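# Drop the whole wire into the bin

## Task

Move the entire wire into the bin so that no part of it sits above the bin's rim; a wire left dangling over the table edge may count as a failure.

## Robot and tools

Robot: two arms, left_arm and right_arm, each with a parallel two-finger gripper. In the scene frame the origin sits on the table top halfway between the nominal arm bases; +x points out over the table, +z up, and left_arm is on the +y side (camera image sides do not match these names). Calibrated bases: left_arm near (-0.021, +0.329, 0) m, right_arm near (+0.001, -0.232, +0.020) m, both almost unrotated. A camera stand is behind the arms. A gripper's fingers point along its own +z and close along its own y. end_effector_position is the point between the finger pads, just behind the tips; it and end_effector_quat_wxyz are reported in the scene frame, in metres, and may be a few cm off, more at long reach.

execute_actions(actions, cameras): actions is a list of actions; each action is a list of up to 15 rows, one per 1/30 s step, and a short action repeats its final row. Every row is one list of 14 numbers covering both arms, each in [-1, 1]: left dx, dy, dz, rx, ry, rz, opening, then right dx, dy, dz, rx, ry, rz, opening. The six pose numbers are an offset, not a pose: they count from that arm's Hand target as it was when the action began, along that Hand target's own axes. Each row is measured from that same start, not from the row before, and a new action or call starts again from the current Hand target, so sending an offset twice moves twice. Scale: 1.0 equals 0.6 m for dx, dy, dz and 180 degrees for the rotation vector rx, ry, rz. Opening is absolute: +1 fully open (about 87 mm between pads), +0.5 about 69 mm, 0 about 43 mm, -0.5 about 18 mm, -1 closed. Sending six zeros re-requests the current Hand target; a 0 in the opening slot is a real command, so repeat the present opening to leave a gripper as it is. Images return only if actions is empty or cameras names them (cam_high, cam_low, cam_left_wrist, cam_right_wrist, or "all").

move(target, speed, blend, opening_speed, blocking, cameras): target is one 14-number row in the same layout, or a list of up to 15 such rows; every row's offsets count from the Hand targets at the move's start, not from the previous row. The grippers travel in straight lines, ending together, with no avoidance of obstacles or the other arm. speed is the top path speed in m/s (0.002 to 2.9, default 0.25; rotation up to twice that in rad/s), one value or one per target. blend (m) rounds corners of a list; 0 stops at each target. opening_speed (0.2 or more, per second on the -1 to +1 scale) ramps the fingers. A move stops after 10 s regardless. blocking=false returns after about 0.5 s while the move continues. The result adds a move: line: done (within 10 mm and 2 degrees), off_target, moving, held, fault, plus limits such as paced (pose clipped) or held (steps withheld). done does not prove contact or its absence.

wait(seconds 0 to 10) lets the scene run holding the last commands. stop brakes a running move. zoom_image(camera, region=[x0, y0, x1, y1] pixels, top-left origin, at most 504 by 504) enlarges part of the newest image of that camera. read_manual gives only licence texts. finished_scene(scene) ends the current scene permanently; call it only once the wire lies fully inside the bin and stays there without the robot.

Result lines: Hand target is the last commanded pose after clipping, and the base for the next offsets. The gripper often rests short or lower than it, and tilts under friction and weight, most at long reach; waiting does not fix this, so send the missing distance as a new offset and check orientation after each move. The controller limits each step's orientation change to 40 degrees from the measured one. grip_measured is finger position on the command scale; to hold something, command about 0.04 below the reading at first contact (less difference grips more gently). Tool commands shows current commands. Joint torques include arm weight; joints 1 to 3 wrap at ±28 N m. Joint velocities may read within noise. MOTOR HOT appears at 75 °C; at 90 °C the arm folds and stops working, at 100 °C it collapses. Holding loads, stretching out, or pushing at unreachable poses heats motors.

Cameras: cam_high and cam_low are fixed; each wrist camera rides its hand and may lag while moving. Calibration is given per camera; fixed cameras may have shifted slightly.

Avoid: dropping the wire from height or letting it go while it moves, anything falling off the table or being left off it, hitting the table, bin or fixed things fast, pressing hard with a target far beyond contact, the two grippers or wrist cameras touching each other (the clearance check does not guard them), one gripper closing on the other's fingers, strain on a camera cable, and paths passing close to an arm's own base, which can flip its shoulder posture. To end an unwanted press, command the target back past the gripper. Faster moves stray more and hit harder; a nearly straight arm can overshoot. Keep the wire from hanging over the table edge.

Each tool is called as a command line: name --argument value for each argument, lists and objects as JSON in quotes; but a table of rows of numbers goes row by row, as --pt "numbers of a row", without its own name.

## Session

execute_actions --actions '[]'

Scene clock: 0.00 s.
left_arm: end_effector_position=(+0.3608, +0.3502, +0.0358) grip_measured=+1.000 end_effector_quat_wxyz=(+0.546, -0.037, +0.836, +0.028) | right_arm: end_effector_position=(+0.3689, -0.2731, +0.0622) grip_measured=+0.986 end_effector_quat_wxyz=(+0.582, +0.120, +0.792, -0.138)
Joint positions: left_arm=[0.037 1.575 0.398 0.763 -0.062 -0.02 1] | right_arm=[0.094 1.627 0.312 0.993 0.453 0.061 0.993]
Joint velocities: within noise
Joint torques (N m): no reading
Heat: left arm: 39 °C; right arm: 33 °C.
Hand target: left_arm +0.3637, +0.3503, +0.0406; +0.552, -0.037, +0.833, +0.028 | right_arm +0.3732, -0.2728, +0.0700; +0.592, +0.123, +0.784, -0.136
Tool commands: left_gripper/opening=+1.0 right_gripper/opening=+1.0
camera_calibration:
cam_left_wrist: T_world_to_cam=[[0.0900507, -0.995827, -0.0147855, 0.314815], [-0.955722, -0.0822289, -0.282549, 0.404658], [0.280155, 0.0395746, -0.959139, 0.065516], [0, 0, 0, 1]] pos_world=[0.340037, 0.344183, 0.18183]
cam_right_wrist: T_world_to_cam=[[-0.341504, -0.937931, 0.0605056, -0.132595], [-0.877801, 0.295278, -0.377196, 0.446588], [0.335918, -0.181926, -0.924155, 0.0264654], [0, 0, 0, 1]] pos_world=[0.337844, -0.251418, 0.200932]

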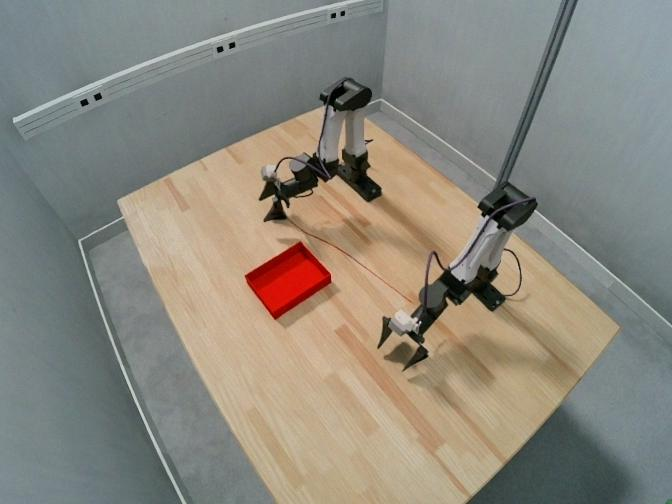

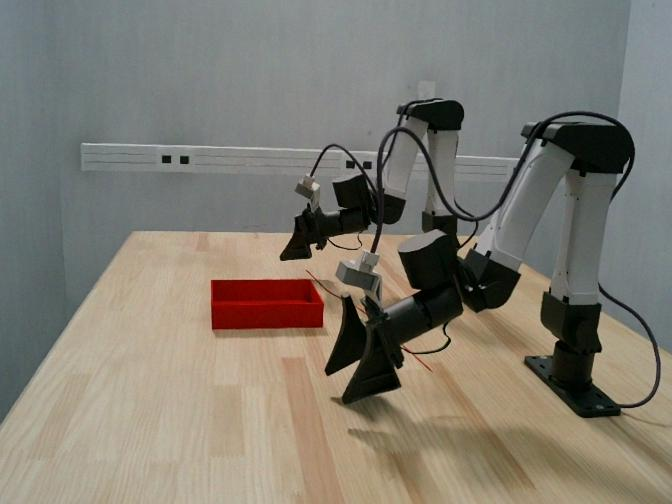

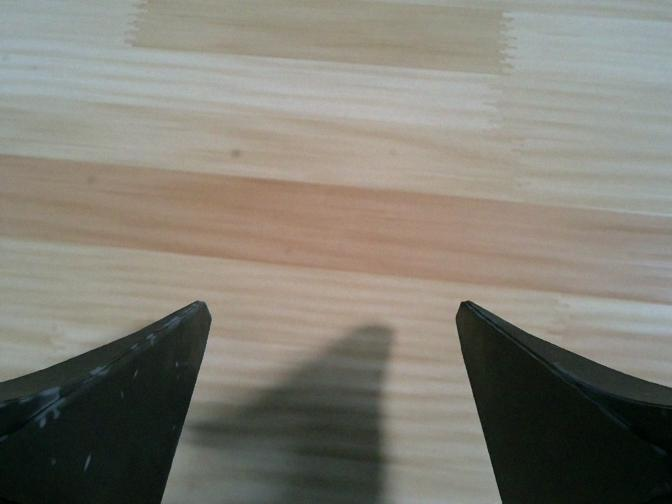

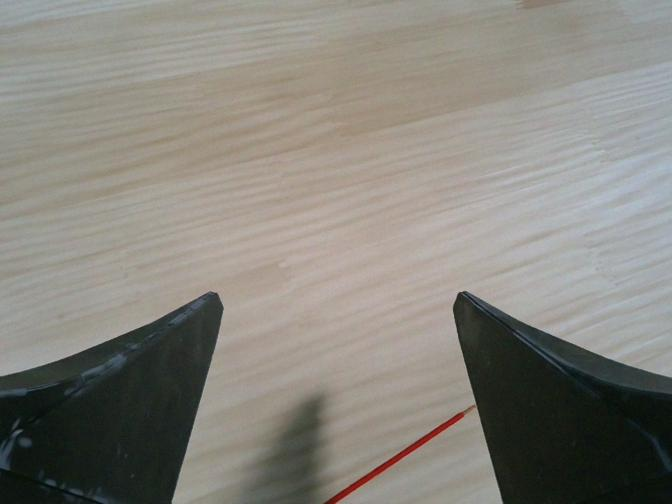

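move --target '[-0.014,-0.224,-0.313,0.276,0.297,0.414,0.2,-0.055,-0.084,-0.0965,0.172,0.395,0.2605,0.2]' --speed 0.3 --cameras '["all"]'

Scene clock: 31.17 s.
left_arm: end_effector_position=(+0.2034, +0.2012, +0.1156) grip_measured=+0.200 end_effector_quat_wxyz=(-0.001, +0.637, +0.771, -0.005) | right_arm: end_effector_position=(+0.3065, -0.2997, +0.1160) grip_measured=+0.200 end_effector_quat_wxyz=(-0.003, +0.587, +0.809, -0.006)
Joint positions: left_arm=[-0.615 1.63 1.343 -1.287 0.01 0.758 0.6] | right_arm=[-0.318 1.828 1.496 -1.247 0.01 0.934 0.6]
Joint torques (N m): left_arm=[-0.76 -6.24 8.8 0.08 -0.05 0.08] | right_arm=[-0.1 -7.13 7.69 0.2 0.06 0.06]
Heat: left arm: 39 °C; right arm: 35 °C.
Hand target: left_arm +0.2073, +0.2002, +0.1206; +0.000, +0.643, +0.766, +0.000 | right_arm +0.3123, -0.3000, +0.1203; -0.001, +0.595, +0.804, +0.000
Off the commanded pose: left_arm 0.007 m, 1 deg | right_arm 0.007 m, 1 deg.
move: done
camera_calibration:
cam_left_wrist: T_world_to_cam=[[-0.983775, -0.179185, 0.00890384, 0.233128], [-0.109402, 0.638503, 0.761804, -0.173273], [-0.142189, 0.748469, -0.647747, 0.0993753], [0, 0, 0, 1]] pos_world=[0.224519, 0.0780287, 0.194294]
cam_right_wrist: T_world_to_cam=[[-0.955303, -0.295606, -0.00354994, 0.205966], [-0.188518, 0.599893, 0.777554, 0.165961], [-0.22772, 0.743469, -0.628806, 0.508118], [0, 0, 0, 1]] pos_world=[0.343755, -0.416444, 0.191195]

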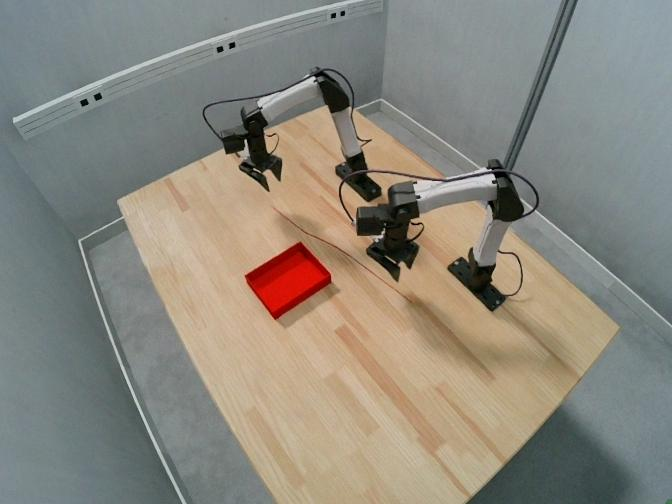

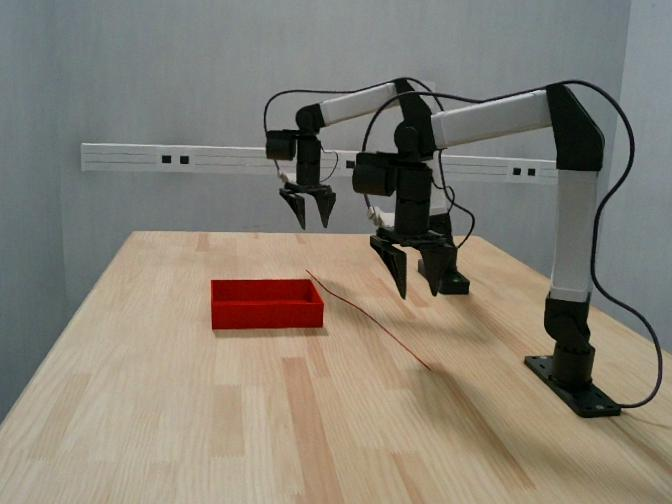

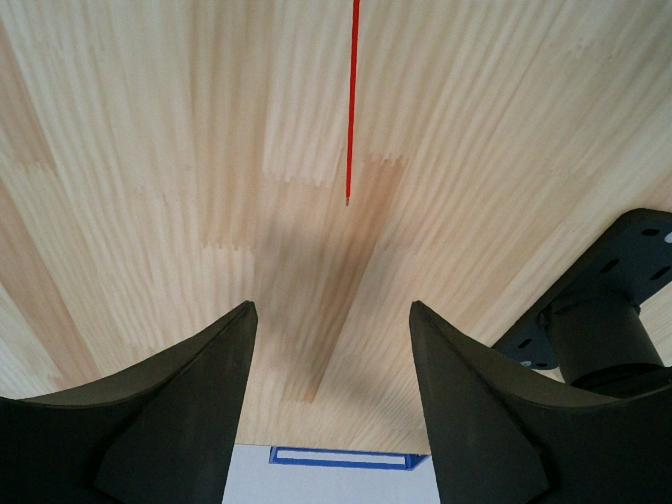

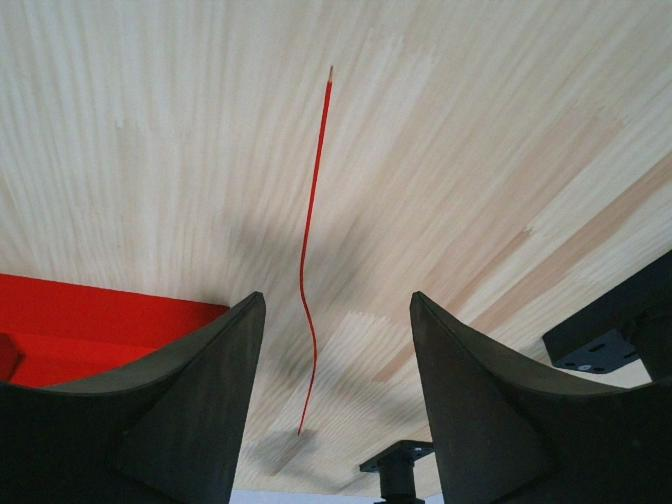

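move --target '[0.049,-0.0185,0.15,0,0,0.003,-0.1,-0.001,0.0153,0.15,0,0,0.055,-0.1]' --speed 0.2 --cameras '["cam_left_wrist","cam_right_wrist"]'

Scene clock: 41.17 s.
left_arm: end_effector_position=(+0.1879, +0.2260, +0.0284) grip_measured=-0.100 end_effector_quat_wxyz=(-0.014, +0.643, +0.765, -0.005) | right_arm: end_effector_position=(+0.3183, -0.2990, +0.0334) grip_measured=-0.100 end_effector_quat_wxyz=(-0.003, +0.656, +0.755, -0.004)
Joint positions: left_arm=[-0.577 1.628 0.98 -0.952 0.007 0.813 0.45] | right_arm=[-0.318 1.922 1.281 -0.939 0.006 1.11 0.45]
Joint torques (N m): left_arm=[-0.13 -9.02 4.81 0.28 -0.02 0.11] | right_arm=[0.18 -8.1 4.51 0.55 0.11 0.05]
Heat: left arm: 40 °C; right arm: 36 °C.
Hand target: left_arm +0.1913, +0.2273, +0.0307; +0.000, +0.647, +0.763, +0.000 | right_arm +0.3213, -0.2979, +0.0303; -0.001, +0.662, +0.750, +0.000
Off the commanded pose: left_arm 0.004 m, 2 deg | right_arm 0.004 m, 1 deg.
move: done
camera_calibration:
cam_left_wrist: T_world_to_cam=[[-0.986326, -0.162891, 0.0250524, 0.219477], [-0.0839713, 0.627508, 0.774069, -0.127113], [-0.141809, 0.76138, -0.632606, 0.018659], [0, 0, 0, 1]] pos_world=[0.208448, 0.101309, 0.1047]
cam_right_wrist: T_world_to_cam=[[-0.992325, -0.123537, -0.00546769, 0.280409], [-0.0817915, 0.62255, 0.778294, 0.204824], [-0.0927445, 0.772768, -0.627876, 0.424093], [0, 0, 0, 1]] pos_world=[0.334342, -0.420598, 0.108398]
Images, in order (width x height): cam_left_wrist 672x504, cam_right_wrist 672x504.

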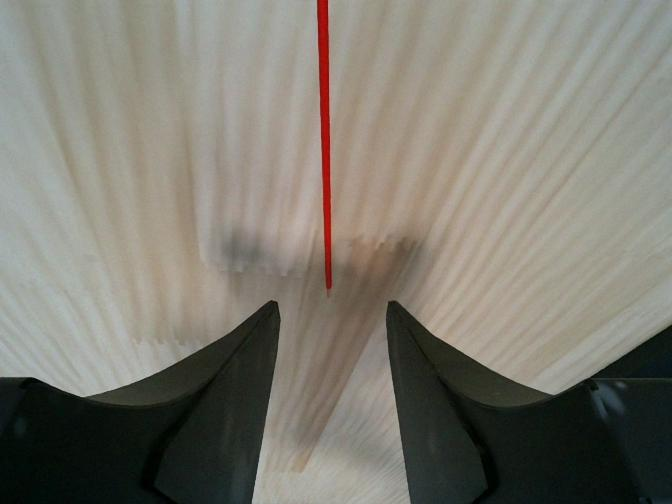

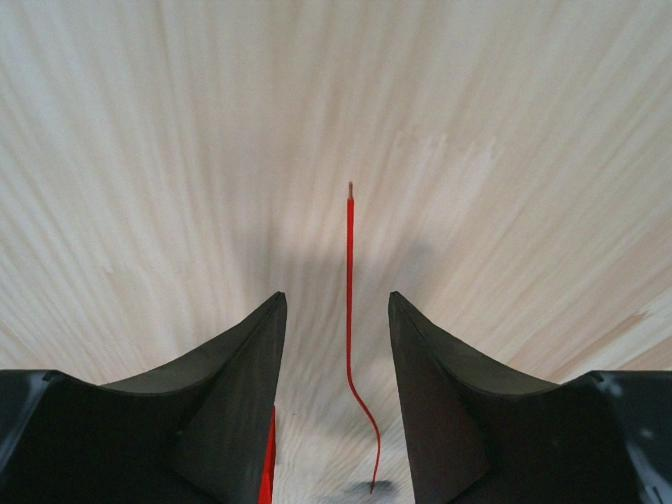

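move --pt "0 0.003 0.045 0 0 0 -0.2 0 -0.006 0.045 0 0 0 -0.2" --pt "0 0.003 0.0517 0 0 0 -0.2 0 -0.006 0.0545 0 0 0 -0.2" --pt "0 0.003 0.0517 0 0 0 -1 0 -0.006 0.0545 0 0 0 -1" --speed '[0.1,0.03,0.1]' --blend '[0.005,0,0]' --opening_speed 0.7 --cameras '["cam_left_wrist","cam_right_wrist"]'

Scene clock: 46.97 s.
left_arm: end_effector_position=(+0.1918, +0.2270, +0.0054) grip_measured=-0.952 end_effector_quat_wxyz=(-0.001, +0.643, +0.766, +0.001) | right_arm: end_effector_position=(+0.3174, -0.2975, +0.0056) grip_measured=-0.975 end_effector_quat_wxyz=(+0.000, +0.657, +0.754, +0.001)
Joint positions: left_arm=[-0.571 1.654 0.91 -0.829 -0.002 0.818 0.024] | right_arm=[-0.319 1.957 1.207 -0.821 -0.002 1.11 0.012]
Joint torques (N m): left_arm=[-0.18 -5.64 4.51 0.44 0.06 0.08] | right_arm=[-0.12 -7.09 3.58 0.59 0.16 0.03]
Heat: left arm: 40 °C; right arm: 37 °C.
Hand target: left_arm +0.1931, +0.2276, -0.0003; +0.000, +0.647, +0.763, +0.000 | right_arm +0.3176, -0.2983, -0.0024; -0.001, +0.662, +0.750, +0.000
Off the commanded pose: left_arm 0.006 m, 1 deg | right_arm 0.008 m, 1 deg.
move: done; blend cut to 0.0029 m at target 1
camera_calibration:
cam_left_wrist: T_world_to_cam=[[-0.986616, -0.163058, 0.000311698, 0.224332], [-0.104399, 0.633157, 0.766951, -0.106862], [-0.125255, 0.756654, -0.641706, 0.00187672], [0, 0, 0, 1]] pos_world=[0.210408, 0.10282, 0.0830923]
cam_right_wrist: T_world_to_cam=[[-0.992351, -0.122275, -0.0169852, 0.280078], [-0.089588, 0.618647, 0.780544, 0.226783], [-0.0849331, 0.776096, -0.62487, 0.403869], [0, 0, 0, 1]] pos_world=[0.332554, -0.419493, 0.0801089]
Images, in order (width x height): cam_left_wrist 672x504, cam_right_wrist 672x504.

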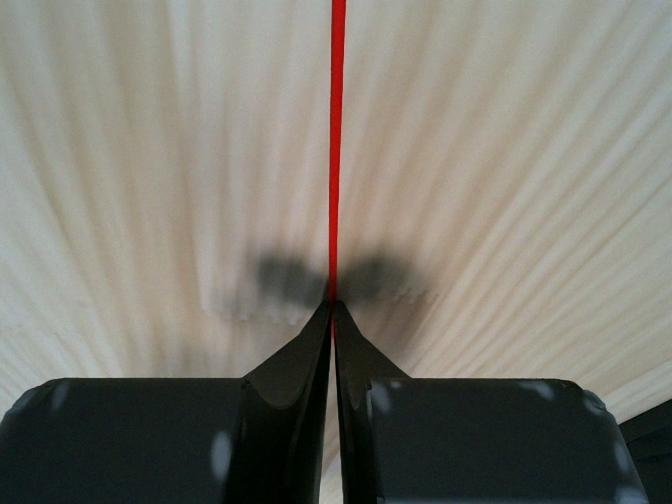

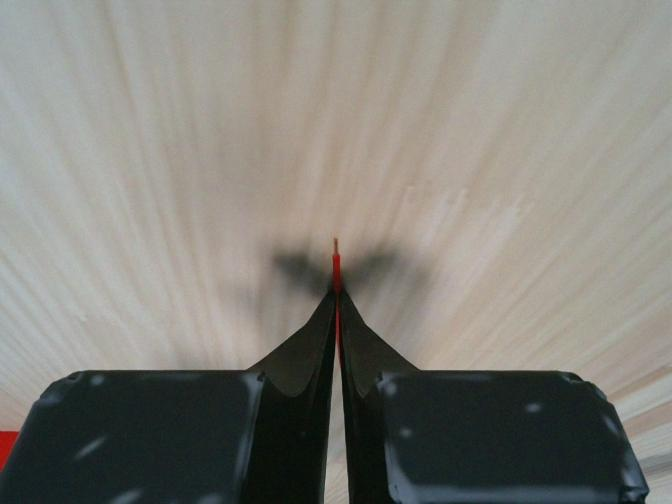

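move --pt "0 0.13 -0.333 -0.193 -0.110 -0.0565 -1 0.0547 0.078 -0.333 -0.221 -0.0235 0.001 -1" --pt "-0.118 0.4315 -0.45 -0.193 -0.110 -0.0565 -1 0.1 0.2517 -0.453 -0.221 -0.0235 0.001 -1" --speed 0.2 --blend '[0.03,0]' --cameras '["all"]'

Scene clock: 61.90 s.
left_arm: end_effector_position=(+0.4585, +0.1992, +0.2665) grip_measured=-0.952 end_effector_quat_wxyz=(+0.320, +0.535, +0.773, +0.117) | right_arm: end_effector_position=(+0.4549, -0.2189, +0.2621) grip_measured=-0.975 end_effector_quat_wxyz=(+0.243, +0.619, +0.710, +0.230)
Joint positions: left_arm=[-0.343 2.029 2.3 -1.147 -0.062 0.881 0.024] | right_arm=[-0.091 1.72 1.736 -0.908 -0.085 1.37 0.012]
Joint torques (N m): left_arm=[-0.24 -10.21 9.07 1.05 0.07 0.03] | right_arm=[0.35 -6.98 8.77 1.39 0.27 0]
Heat: left arm: 40 °C; right arm: 37 °C.
Hand target: left_arm +0.4601, +0.1999, +0.2696; +0.321, +0.539, +0.770, +0.117 | right_arm +0.4603, -0.2204, +0.2693; +0.252, +0.623, +0.703, +0.231
Off the commanded pose: left_arm 0.004 m, 1 deg | right_arm 0.009 m, 1 deg.
move: done
camera_calibration:
cam_left_wrist: T_world_to_cam=[[-0.753755, -0.392039, -0.527408, 0.562311], [-0.613657, 0.70704, 0.351455, 0.0678223], [0.235114, 0.588558, -0.773512, 0.12726], [0, 0, 0, 1]] pos_world=[0.435544, 0.0975944, 0.371168]
cam_right_wrist: T_world_to_cam=[[-0.759302, -0.111223, -0.641163, 0.490468], [-0.565028, 0.601447, 0.564805, 0.259217], [0.322806, 0.791133, -0.519524, 0.30503], [0, 0, 0, 1]] pos_world=[0.420412, -0.342673, 0.326534]

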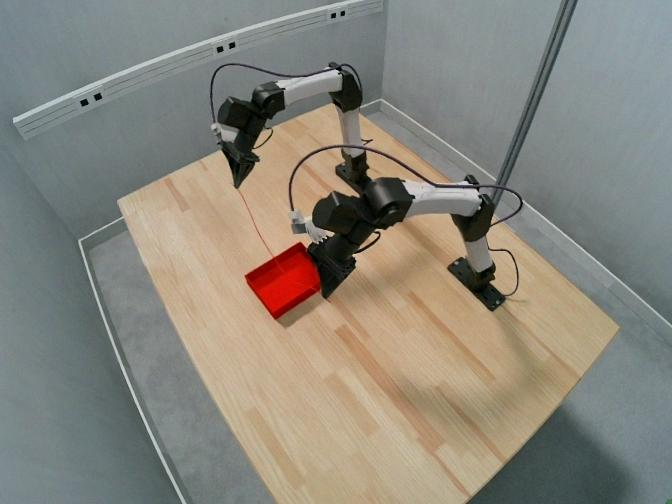

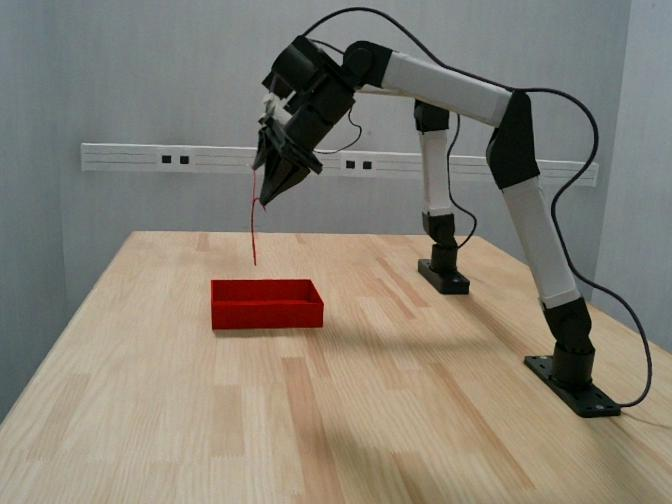

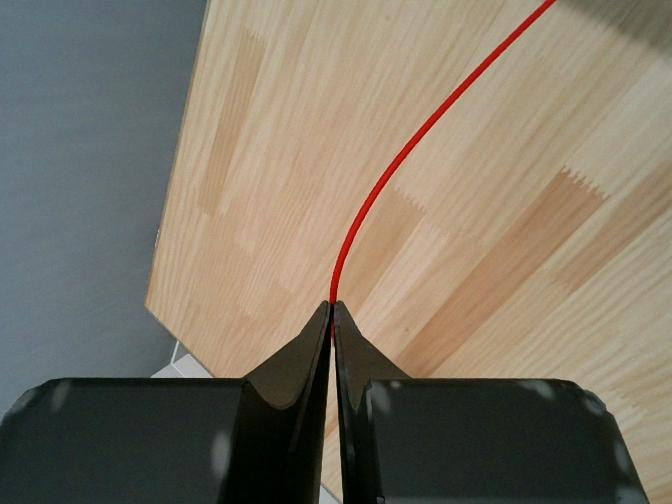

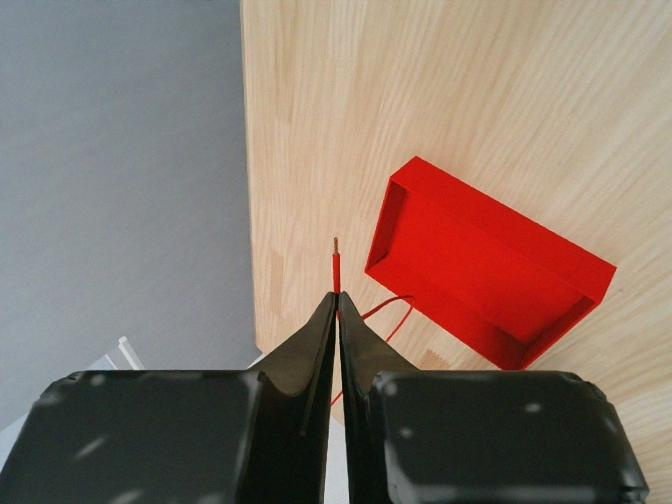

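move --pt "-0.0812 -0.101 0.122 0.0385 -0.011 -0.25 -1 -0.0838 -0.153 0.1165 0 0 0 -1" --pt "-0.257 -0.2105 0.262 0.0769 -0.022 -0.5017 -1 -0.1262 -0.2248 0.1688 0 0 0 -1" --speed 0.15 --blend '[0.02,0]' --cameras '["all"]'

Scene clock: 85.27 s.
left_arm: end_effector_position=(+0.4895, -0.0083, +0.1338) grip_measured=-0.952 end_effector_quat_wxyz=(+0.264, -0.127, +0.927, -0.234) | right_arm: end_effector_position=(+0.4281, -0.3080, +0.1135) grip_measured=-0.975 end_effector_quat_wxyz=(+0.247, +0.629, +0.701, +0.228)
Joint positions: left_arm=[-0.514 2.447 2.434 -0.838 0.044 -0.812 0.024] | right_arm=[-0.354 1.718 1.138 -0.341 -0.232 1.185 0.012]
Joint torques (N m): left_arm=[-0.83 -14 9.96 1.33 0.01 -0.17] | right_arm=[-0.36 -7.05 5.22 1.75 -0.02 -0.29]
Heat: left arm: 42 °C; right arm: 39 °C.
Hand target: left_arm +0.4951, -0.0150, +0.1391; +0.272, -0.130, +0.922, -0.245 | right_arm +0.4300, -0.3099, +0.1105; +0.251, +0.623, +0.704, +0.231
Off the commanded pose: left_arm 0.010 m, 2 deg | right_arm 0.004 m, 1 deg.
move: done
camera_calibration:
cam_left_wrist: T_world_to_cam=[[0.105277, -0.86159, 0.496567, -0.127095], [-0.953889, 0.0536536, 0.295327, 0.448772], [-0.281093, -0.504761, -0.816213, 0.388814], [0, 0, 0, 1]] pos_world=[0.550752, 0.0626757, 0.247932]
cam_right_wrist: T_world_to_cam=[[-0.760609, -0.0882266, -0.643187, 0.372872], [-0.549136, 0.6159, 0.564904, 0.379295], [0.346299, 0.782869, -0.516907, 0.294016], [0, 0, 0, 1]] pos_world=[0.390077, -0.430887, 0.17754]

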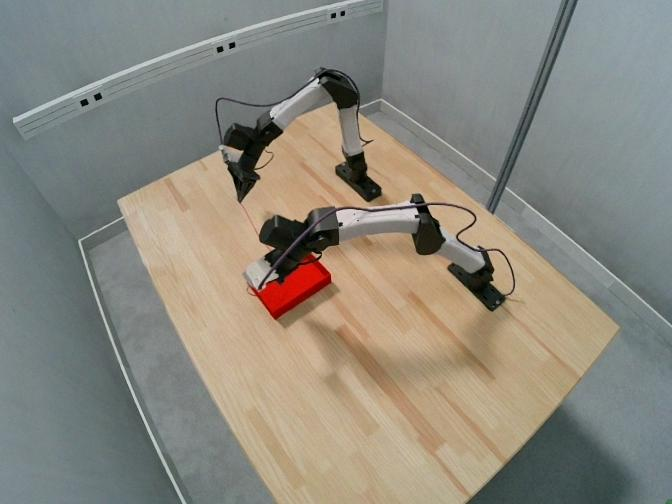

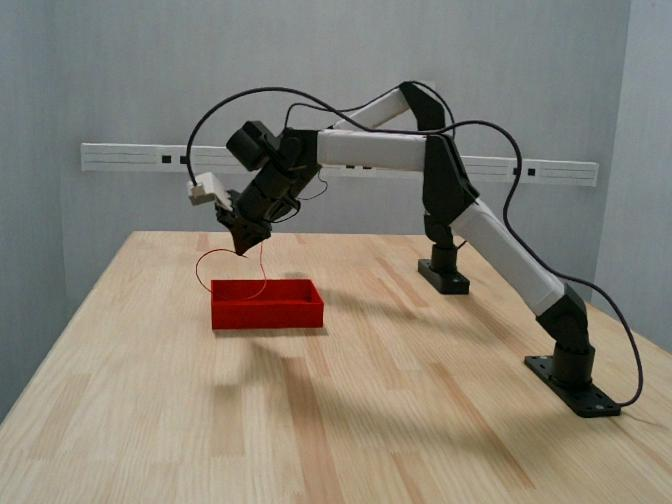

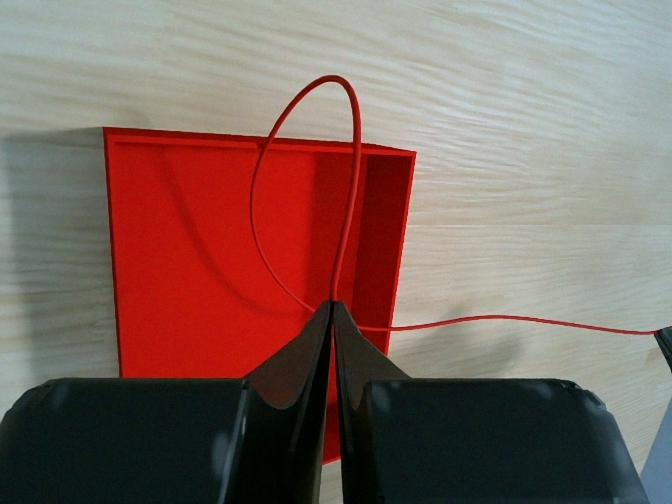

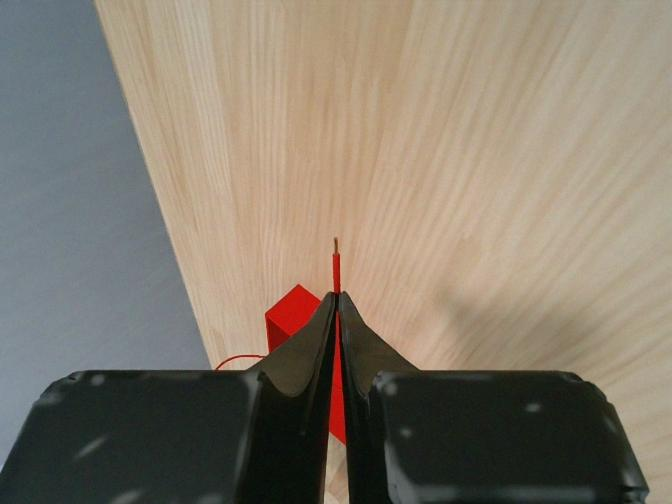

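move --pt "0.11 0.0293 -0.0863 0 0 0 -1 0 0 0 0 0 0 -1" --pt "0.188 0.1227 0.0445 0 0 0 -1 0 0 0 0 0 0 -1" --speed 0.12 --blend '[0.02,0]' --cameras '["all"]'

zoom_image --camera "cam_low" --region '[180, 230, 340, 340]'

Scene clock: 91.40 s.
left_arm: end_effector_position=(+0.4094, -0.0033, +0.0344) grip_measured=-0.952 end_effector_quat_wxyz=(+0.269, -0.125, +0.923, -0.244) | right_arm: end_effector_position=(+0.4282, -0.3079, +0.1136) grip_measured=-0.975 end_effector_quat_wxyz=(+0.247, +0.629, +0.701, +0.228)
Joint positions: left_arm=[-0.59 2.139 1.492 -0.181 0.003 -0.869 0.024] | right_arm=[-0.354 1.718 1.138 -0.34 -0.232 1.185 0.012]
Joint torques (N m): left_arm=[-0.85 -12.46 6.41 1.44 -0.12 -0.13] | right_arm=[-0.51 -6.95 5.22 1.75 -0.05 -0.21]
Heat: left arm: 45 °C; right arm: 39 °C.
Hand target: left_arm +0.4101, -0.0050, +0.0318; +0.272, -0.130, +0.921, -0.245 | right_arm +0.4301, -0.3099, +0.1105; +0.251, +0.623, +0.703, +0.231
Off the commanded pose: left_arm 0.003 m, 1 deg | right_arm 0.004 m, 1 deg.
move: done
camera_calibration:
cam_left_wrist: T_world_to_cam=[[0.0924537, -0.852982, 0.513687, -0.0602341], [-0.957801, 0.0648237, 0.280026, 0.40368], [-0.272156, -0.5179, -0.810994, 0.283742], [0, 0, 0, 1]] pos_world=[0.469436, 0.0694033, 0.148014]
cam_right_wrist: T_world_to_cam=[[-0.760266, -0.0882928, -0.643584, 0.37278], [-0.549543, 0.61572, 0.564704, 0.379411], [0.346409, 0.783002, -0.516632, 0.293983], [0, 0, 0, 1]] pos_world=[0.390077, -0.430887, 0.177541]

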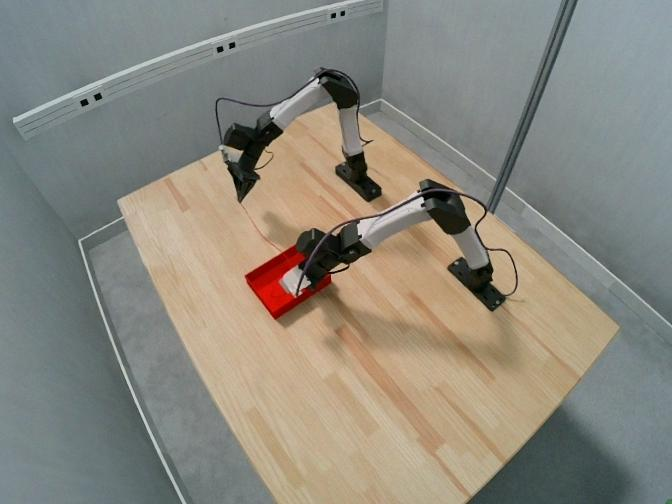

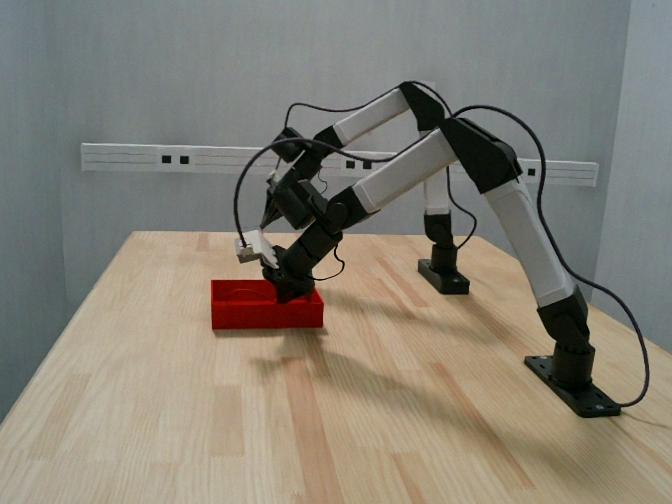

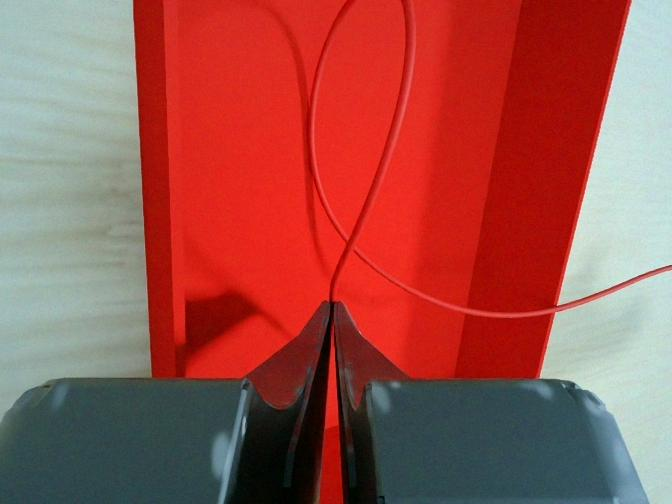

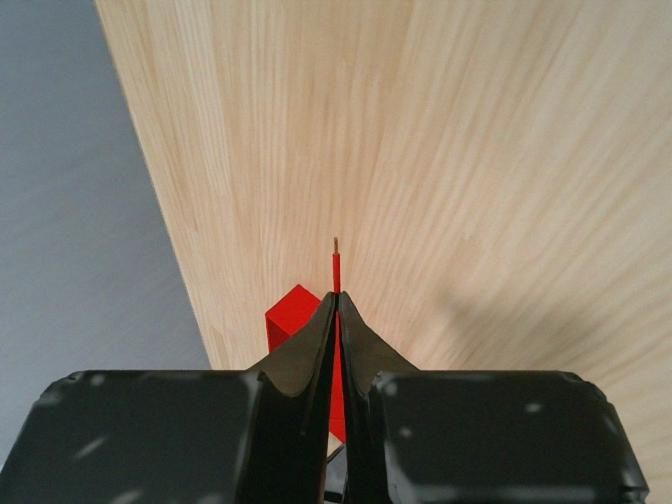

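Scaled by 3.150 from the camera's 672x504 image, which has a finer 960x720 frame.

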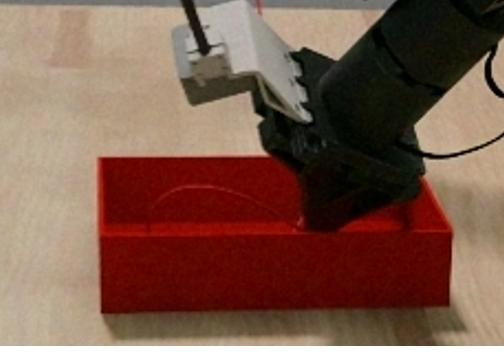

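move --pt "0.01 0.012 0.0175 0 0 0 -1 0 0 0 0 0 0 -1" --pt "0.01 0.012 0.0175 0 0 0 -0.65 0 0 0 0 0 0 -1" --pt "0.01 0.012 -0.1 0 0 0 -0.65 0 0 0 0 0 0 -1" --pt "0.01 0.012 -0.36 0 0 0 -0.65 0 0 0 0 0 0 -1" --speed '[0.05,0.1,0.06,0.2]' --blend '[0,0,0.02,0]' --opening_speed 0.6 --cameras '["all"]'

zoom_image --camera "cam_low" --region '[180, 230, 340, 340]'

zoom_image --camera "cam_high" --region '[220, 190, 360, 330]'

Scene clock: 99.10 s.
left_arm: end_effector_position=(+0.2851, +0.0803, +0.1814) grip_measured=-0.650 end_effector_quat_wxyz=(+0.273, -0.125, +0.921, -0.247) | right_arm: end_effector_position=(+0.4282, -0.3079, +0.1136) grip_measured=-0.975 end_effector_quat_wxyz=(+0.247, +0.629, +0.701, +0.228)
Joint positions: left_arm=[-0.595 1.456 1.239 -0.601 -0.001 -0.872 0.175] | right_arm=[-0.354 1.718 1.138 -0.34 -0.232 1.185 0.012]
Joint torques (N m): left_arm=[-0.92 -7.45 7.66 1.04 -0.11 -0.13] | right_arm=[-0.42 -6.93 5.35 1.73 -0.03 -0.26]
Heat: left arm: 46 °C; right arm: 38 °C.
Hand target: left_arm +0.2824, +0.0812, +0.1836; +0.272, -0.130, +0.921, -0.245 | right_arm +0.4300, -0.3100, +0.1105; +0.251, +0.623, +0.703, +0.231
Off the commanded pose: left_arm 0.004 m, 1 deg | right_arm 0.004 m, 1 deg.
move: done
camera_calibration:
cam_left_wrist: T_world_to_cam=[[0.0885287, -0.850331, 0.518749, -0.052975], [-0.960345, 0.065369, 0.271043, 0.240328], [-0.264386, -0.522173, -0.810824, 0.410524], [0, 0, 0, 1]] pos_world=[0.344025, 0.153609, 0.295204]
cam_right_wrist: T_world_to_cam=[[-0.760266, -0.0882928, -0.643584, 0.37278], [-0.549543, 0.61572, 0.564704, 0.379411], [0.346409, 0.783002, -0.516632, 0.293983], [0, 0, 0, 1]] pos_world=[0.390077, -0.430887, 0.177541]

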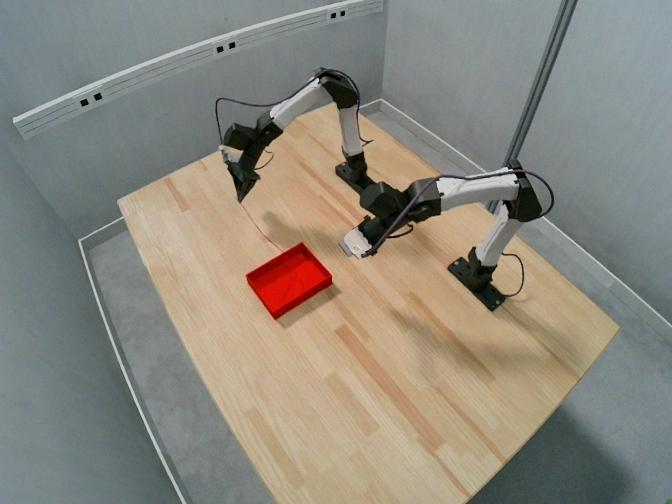

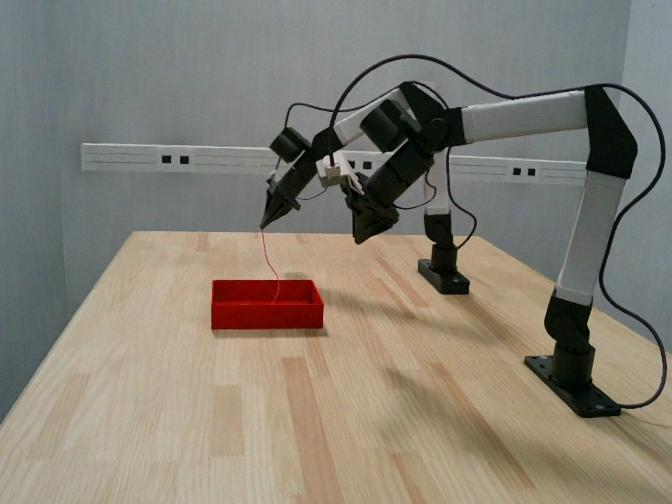

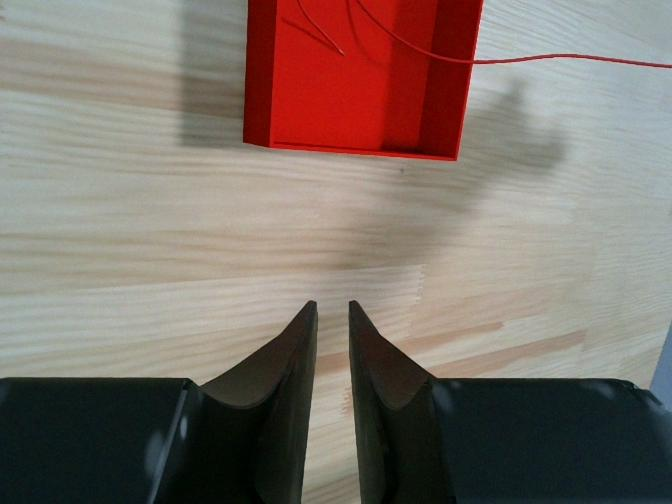

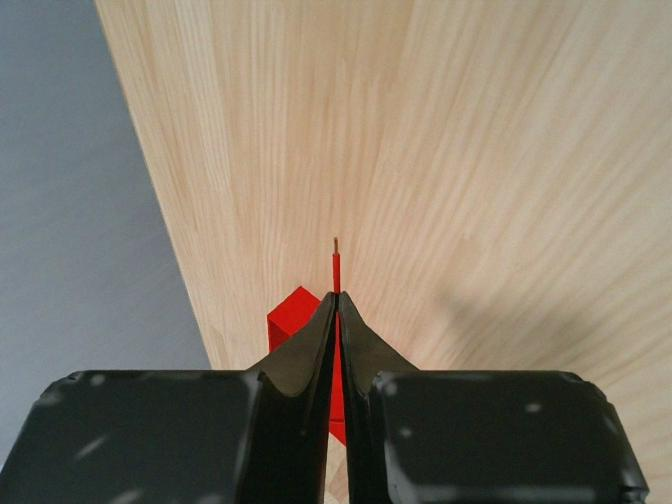

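Scaled by 3.150 from the camera's 672x504 image, which has a finer 960x720 frame.

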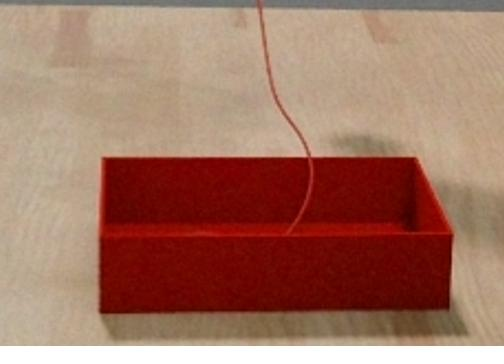

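Scaled by 3.600 from the camera's 672x504 image, which has a finer 960x720 frame.

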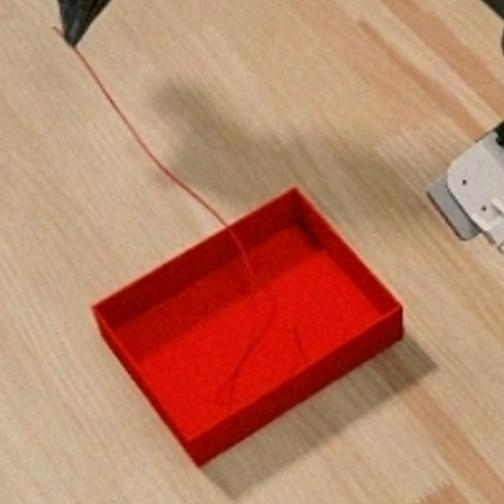

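move --pt "-0.08 0.1 -0.1 0 0 0 -0.65 0.297 0.199 -0.164 -0.024 0.044 -0.18 -1" --pt "-0.117 0.14 -0.144 0 0 0 -0.65 0.505 0.2835 -0.155 -0.0477 0.0888 -0.358 -1" --speed 0.15 --blend '[0.03,0]' --cameras '["all"]'

zoom_image --camera "cam_low" --region '[180, 200, 340, 340]'

zoom_image --camera "cam_high" --region '[220, 190, 360, 330]'

Scene clock: 112.50 s.
left_arm: end_effector_position=(+0.2829, +0.2108, +0.2187) grip_measured=-0.650 end_effector_quat_wxyz=(+0.258, -0.137, +0.926, -0.238) | right_arm: end_effector_position=(+0.4671, +0.0099, +0.2681) grip_measured=-0.975 end_effector_quat_wxyz=(+0.276, +0.104, +0.935, +0.196)
Joint positions: left_arm=[-0.145 1.319 1.306 -0.891 0.287 -0.548 0.175] | right_arm=[0.413 2.224 2.56 -1.218 -0.061 0.653 0.012]
Joint torques (N m): left_arm=[-0.17 -6.57 9.87 1 0.19 0.09] | right_arm=[0.14 -9.99 7.87 1.47 0.22 -0.22]
Heat: left arm: 45 °C; right arm: 38 °C.
Hand target: left_arm +0.2821, +0.2114, +0.2337; +0.272, -0.130, +0.921, -0.245 | right_arm +0.4705, +0.0096, +0.2705; +0.284, +0.098, +0.934, +0.191
Off the commanded pose: left_arm 0.015 m, 2 deg | right_arm 0.004 m, 1 deg.
move: off_target (left_arm)
camera_calibration:
cam_left_wrist: T_world_to_cam=[[0.123986, -0.852122, 0.508445, 0.0314209], [-0.950419, 0.0452845, 0.307656, 0.21304], [-0.285185, -0.521381, -0.804258, 0.512594], [0, 0, 0, 1]] pos_world=[0.344765, 0.284384, 0.330739]
cam_right_wrist: T_world_to_cam=[[-0.0904799, -0.891908, -0.443074, 0.171339], [-0.951974, -0.0532134, 0.301521, 0.383032], [-0.292506, 0.449076, -0.844258, 0.501094], [0, 0, 0, 1]] pos_world=[0.526713, -0.0518281, 0.383477]

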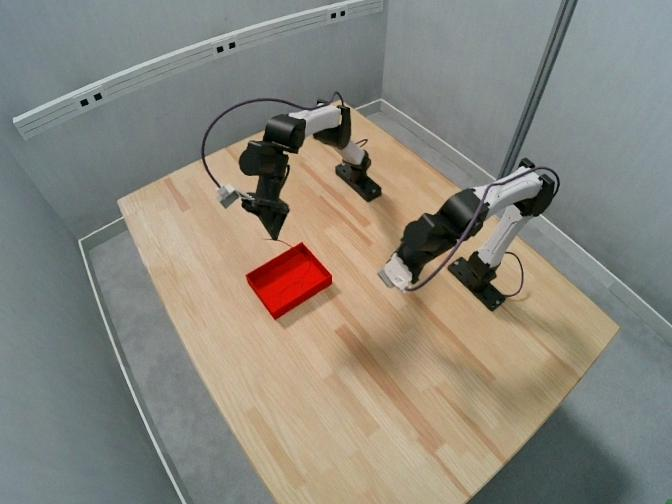

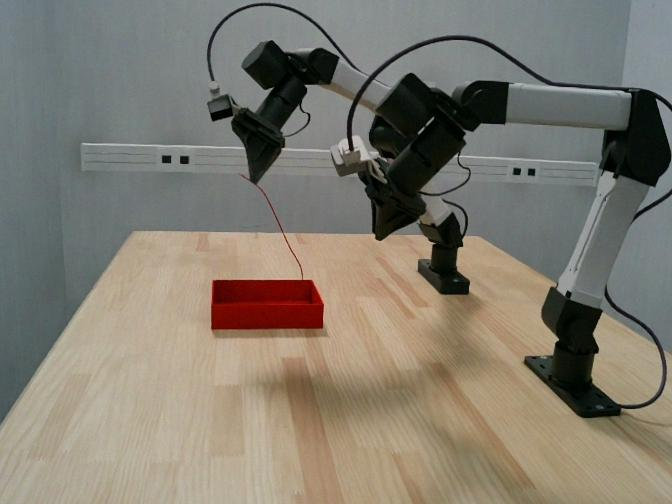

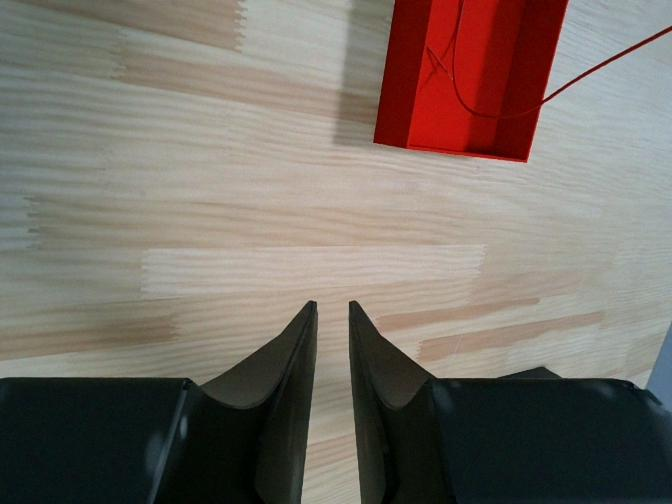

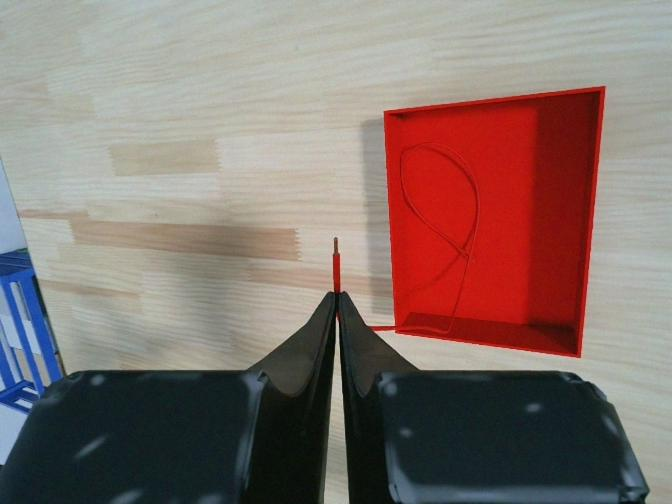

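Scaled by 3.150 from the camera's 672x504 image, which has a finer 960x720 frame.

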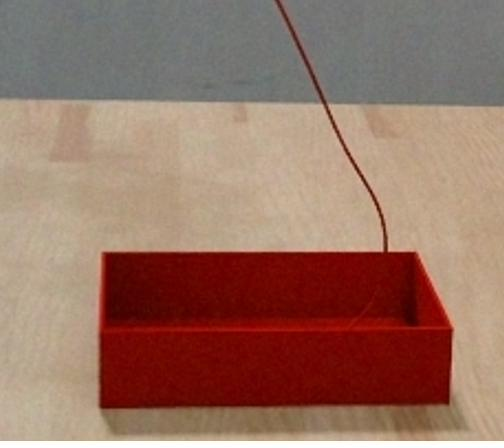

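Scaled by 3.600 from the camera's 672x504 image, which has a finer 960x720 frame.

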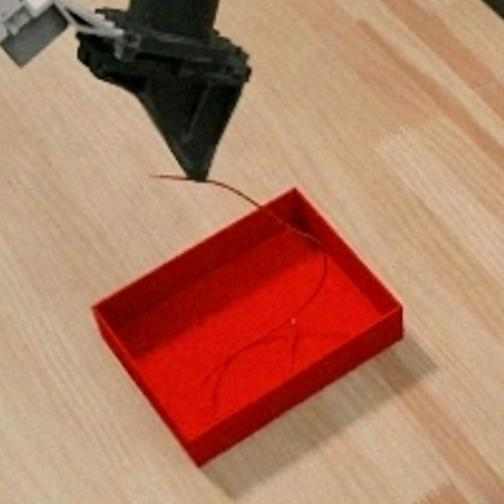

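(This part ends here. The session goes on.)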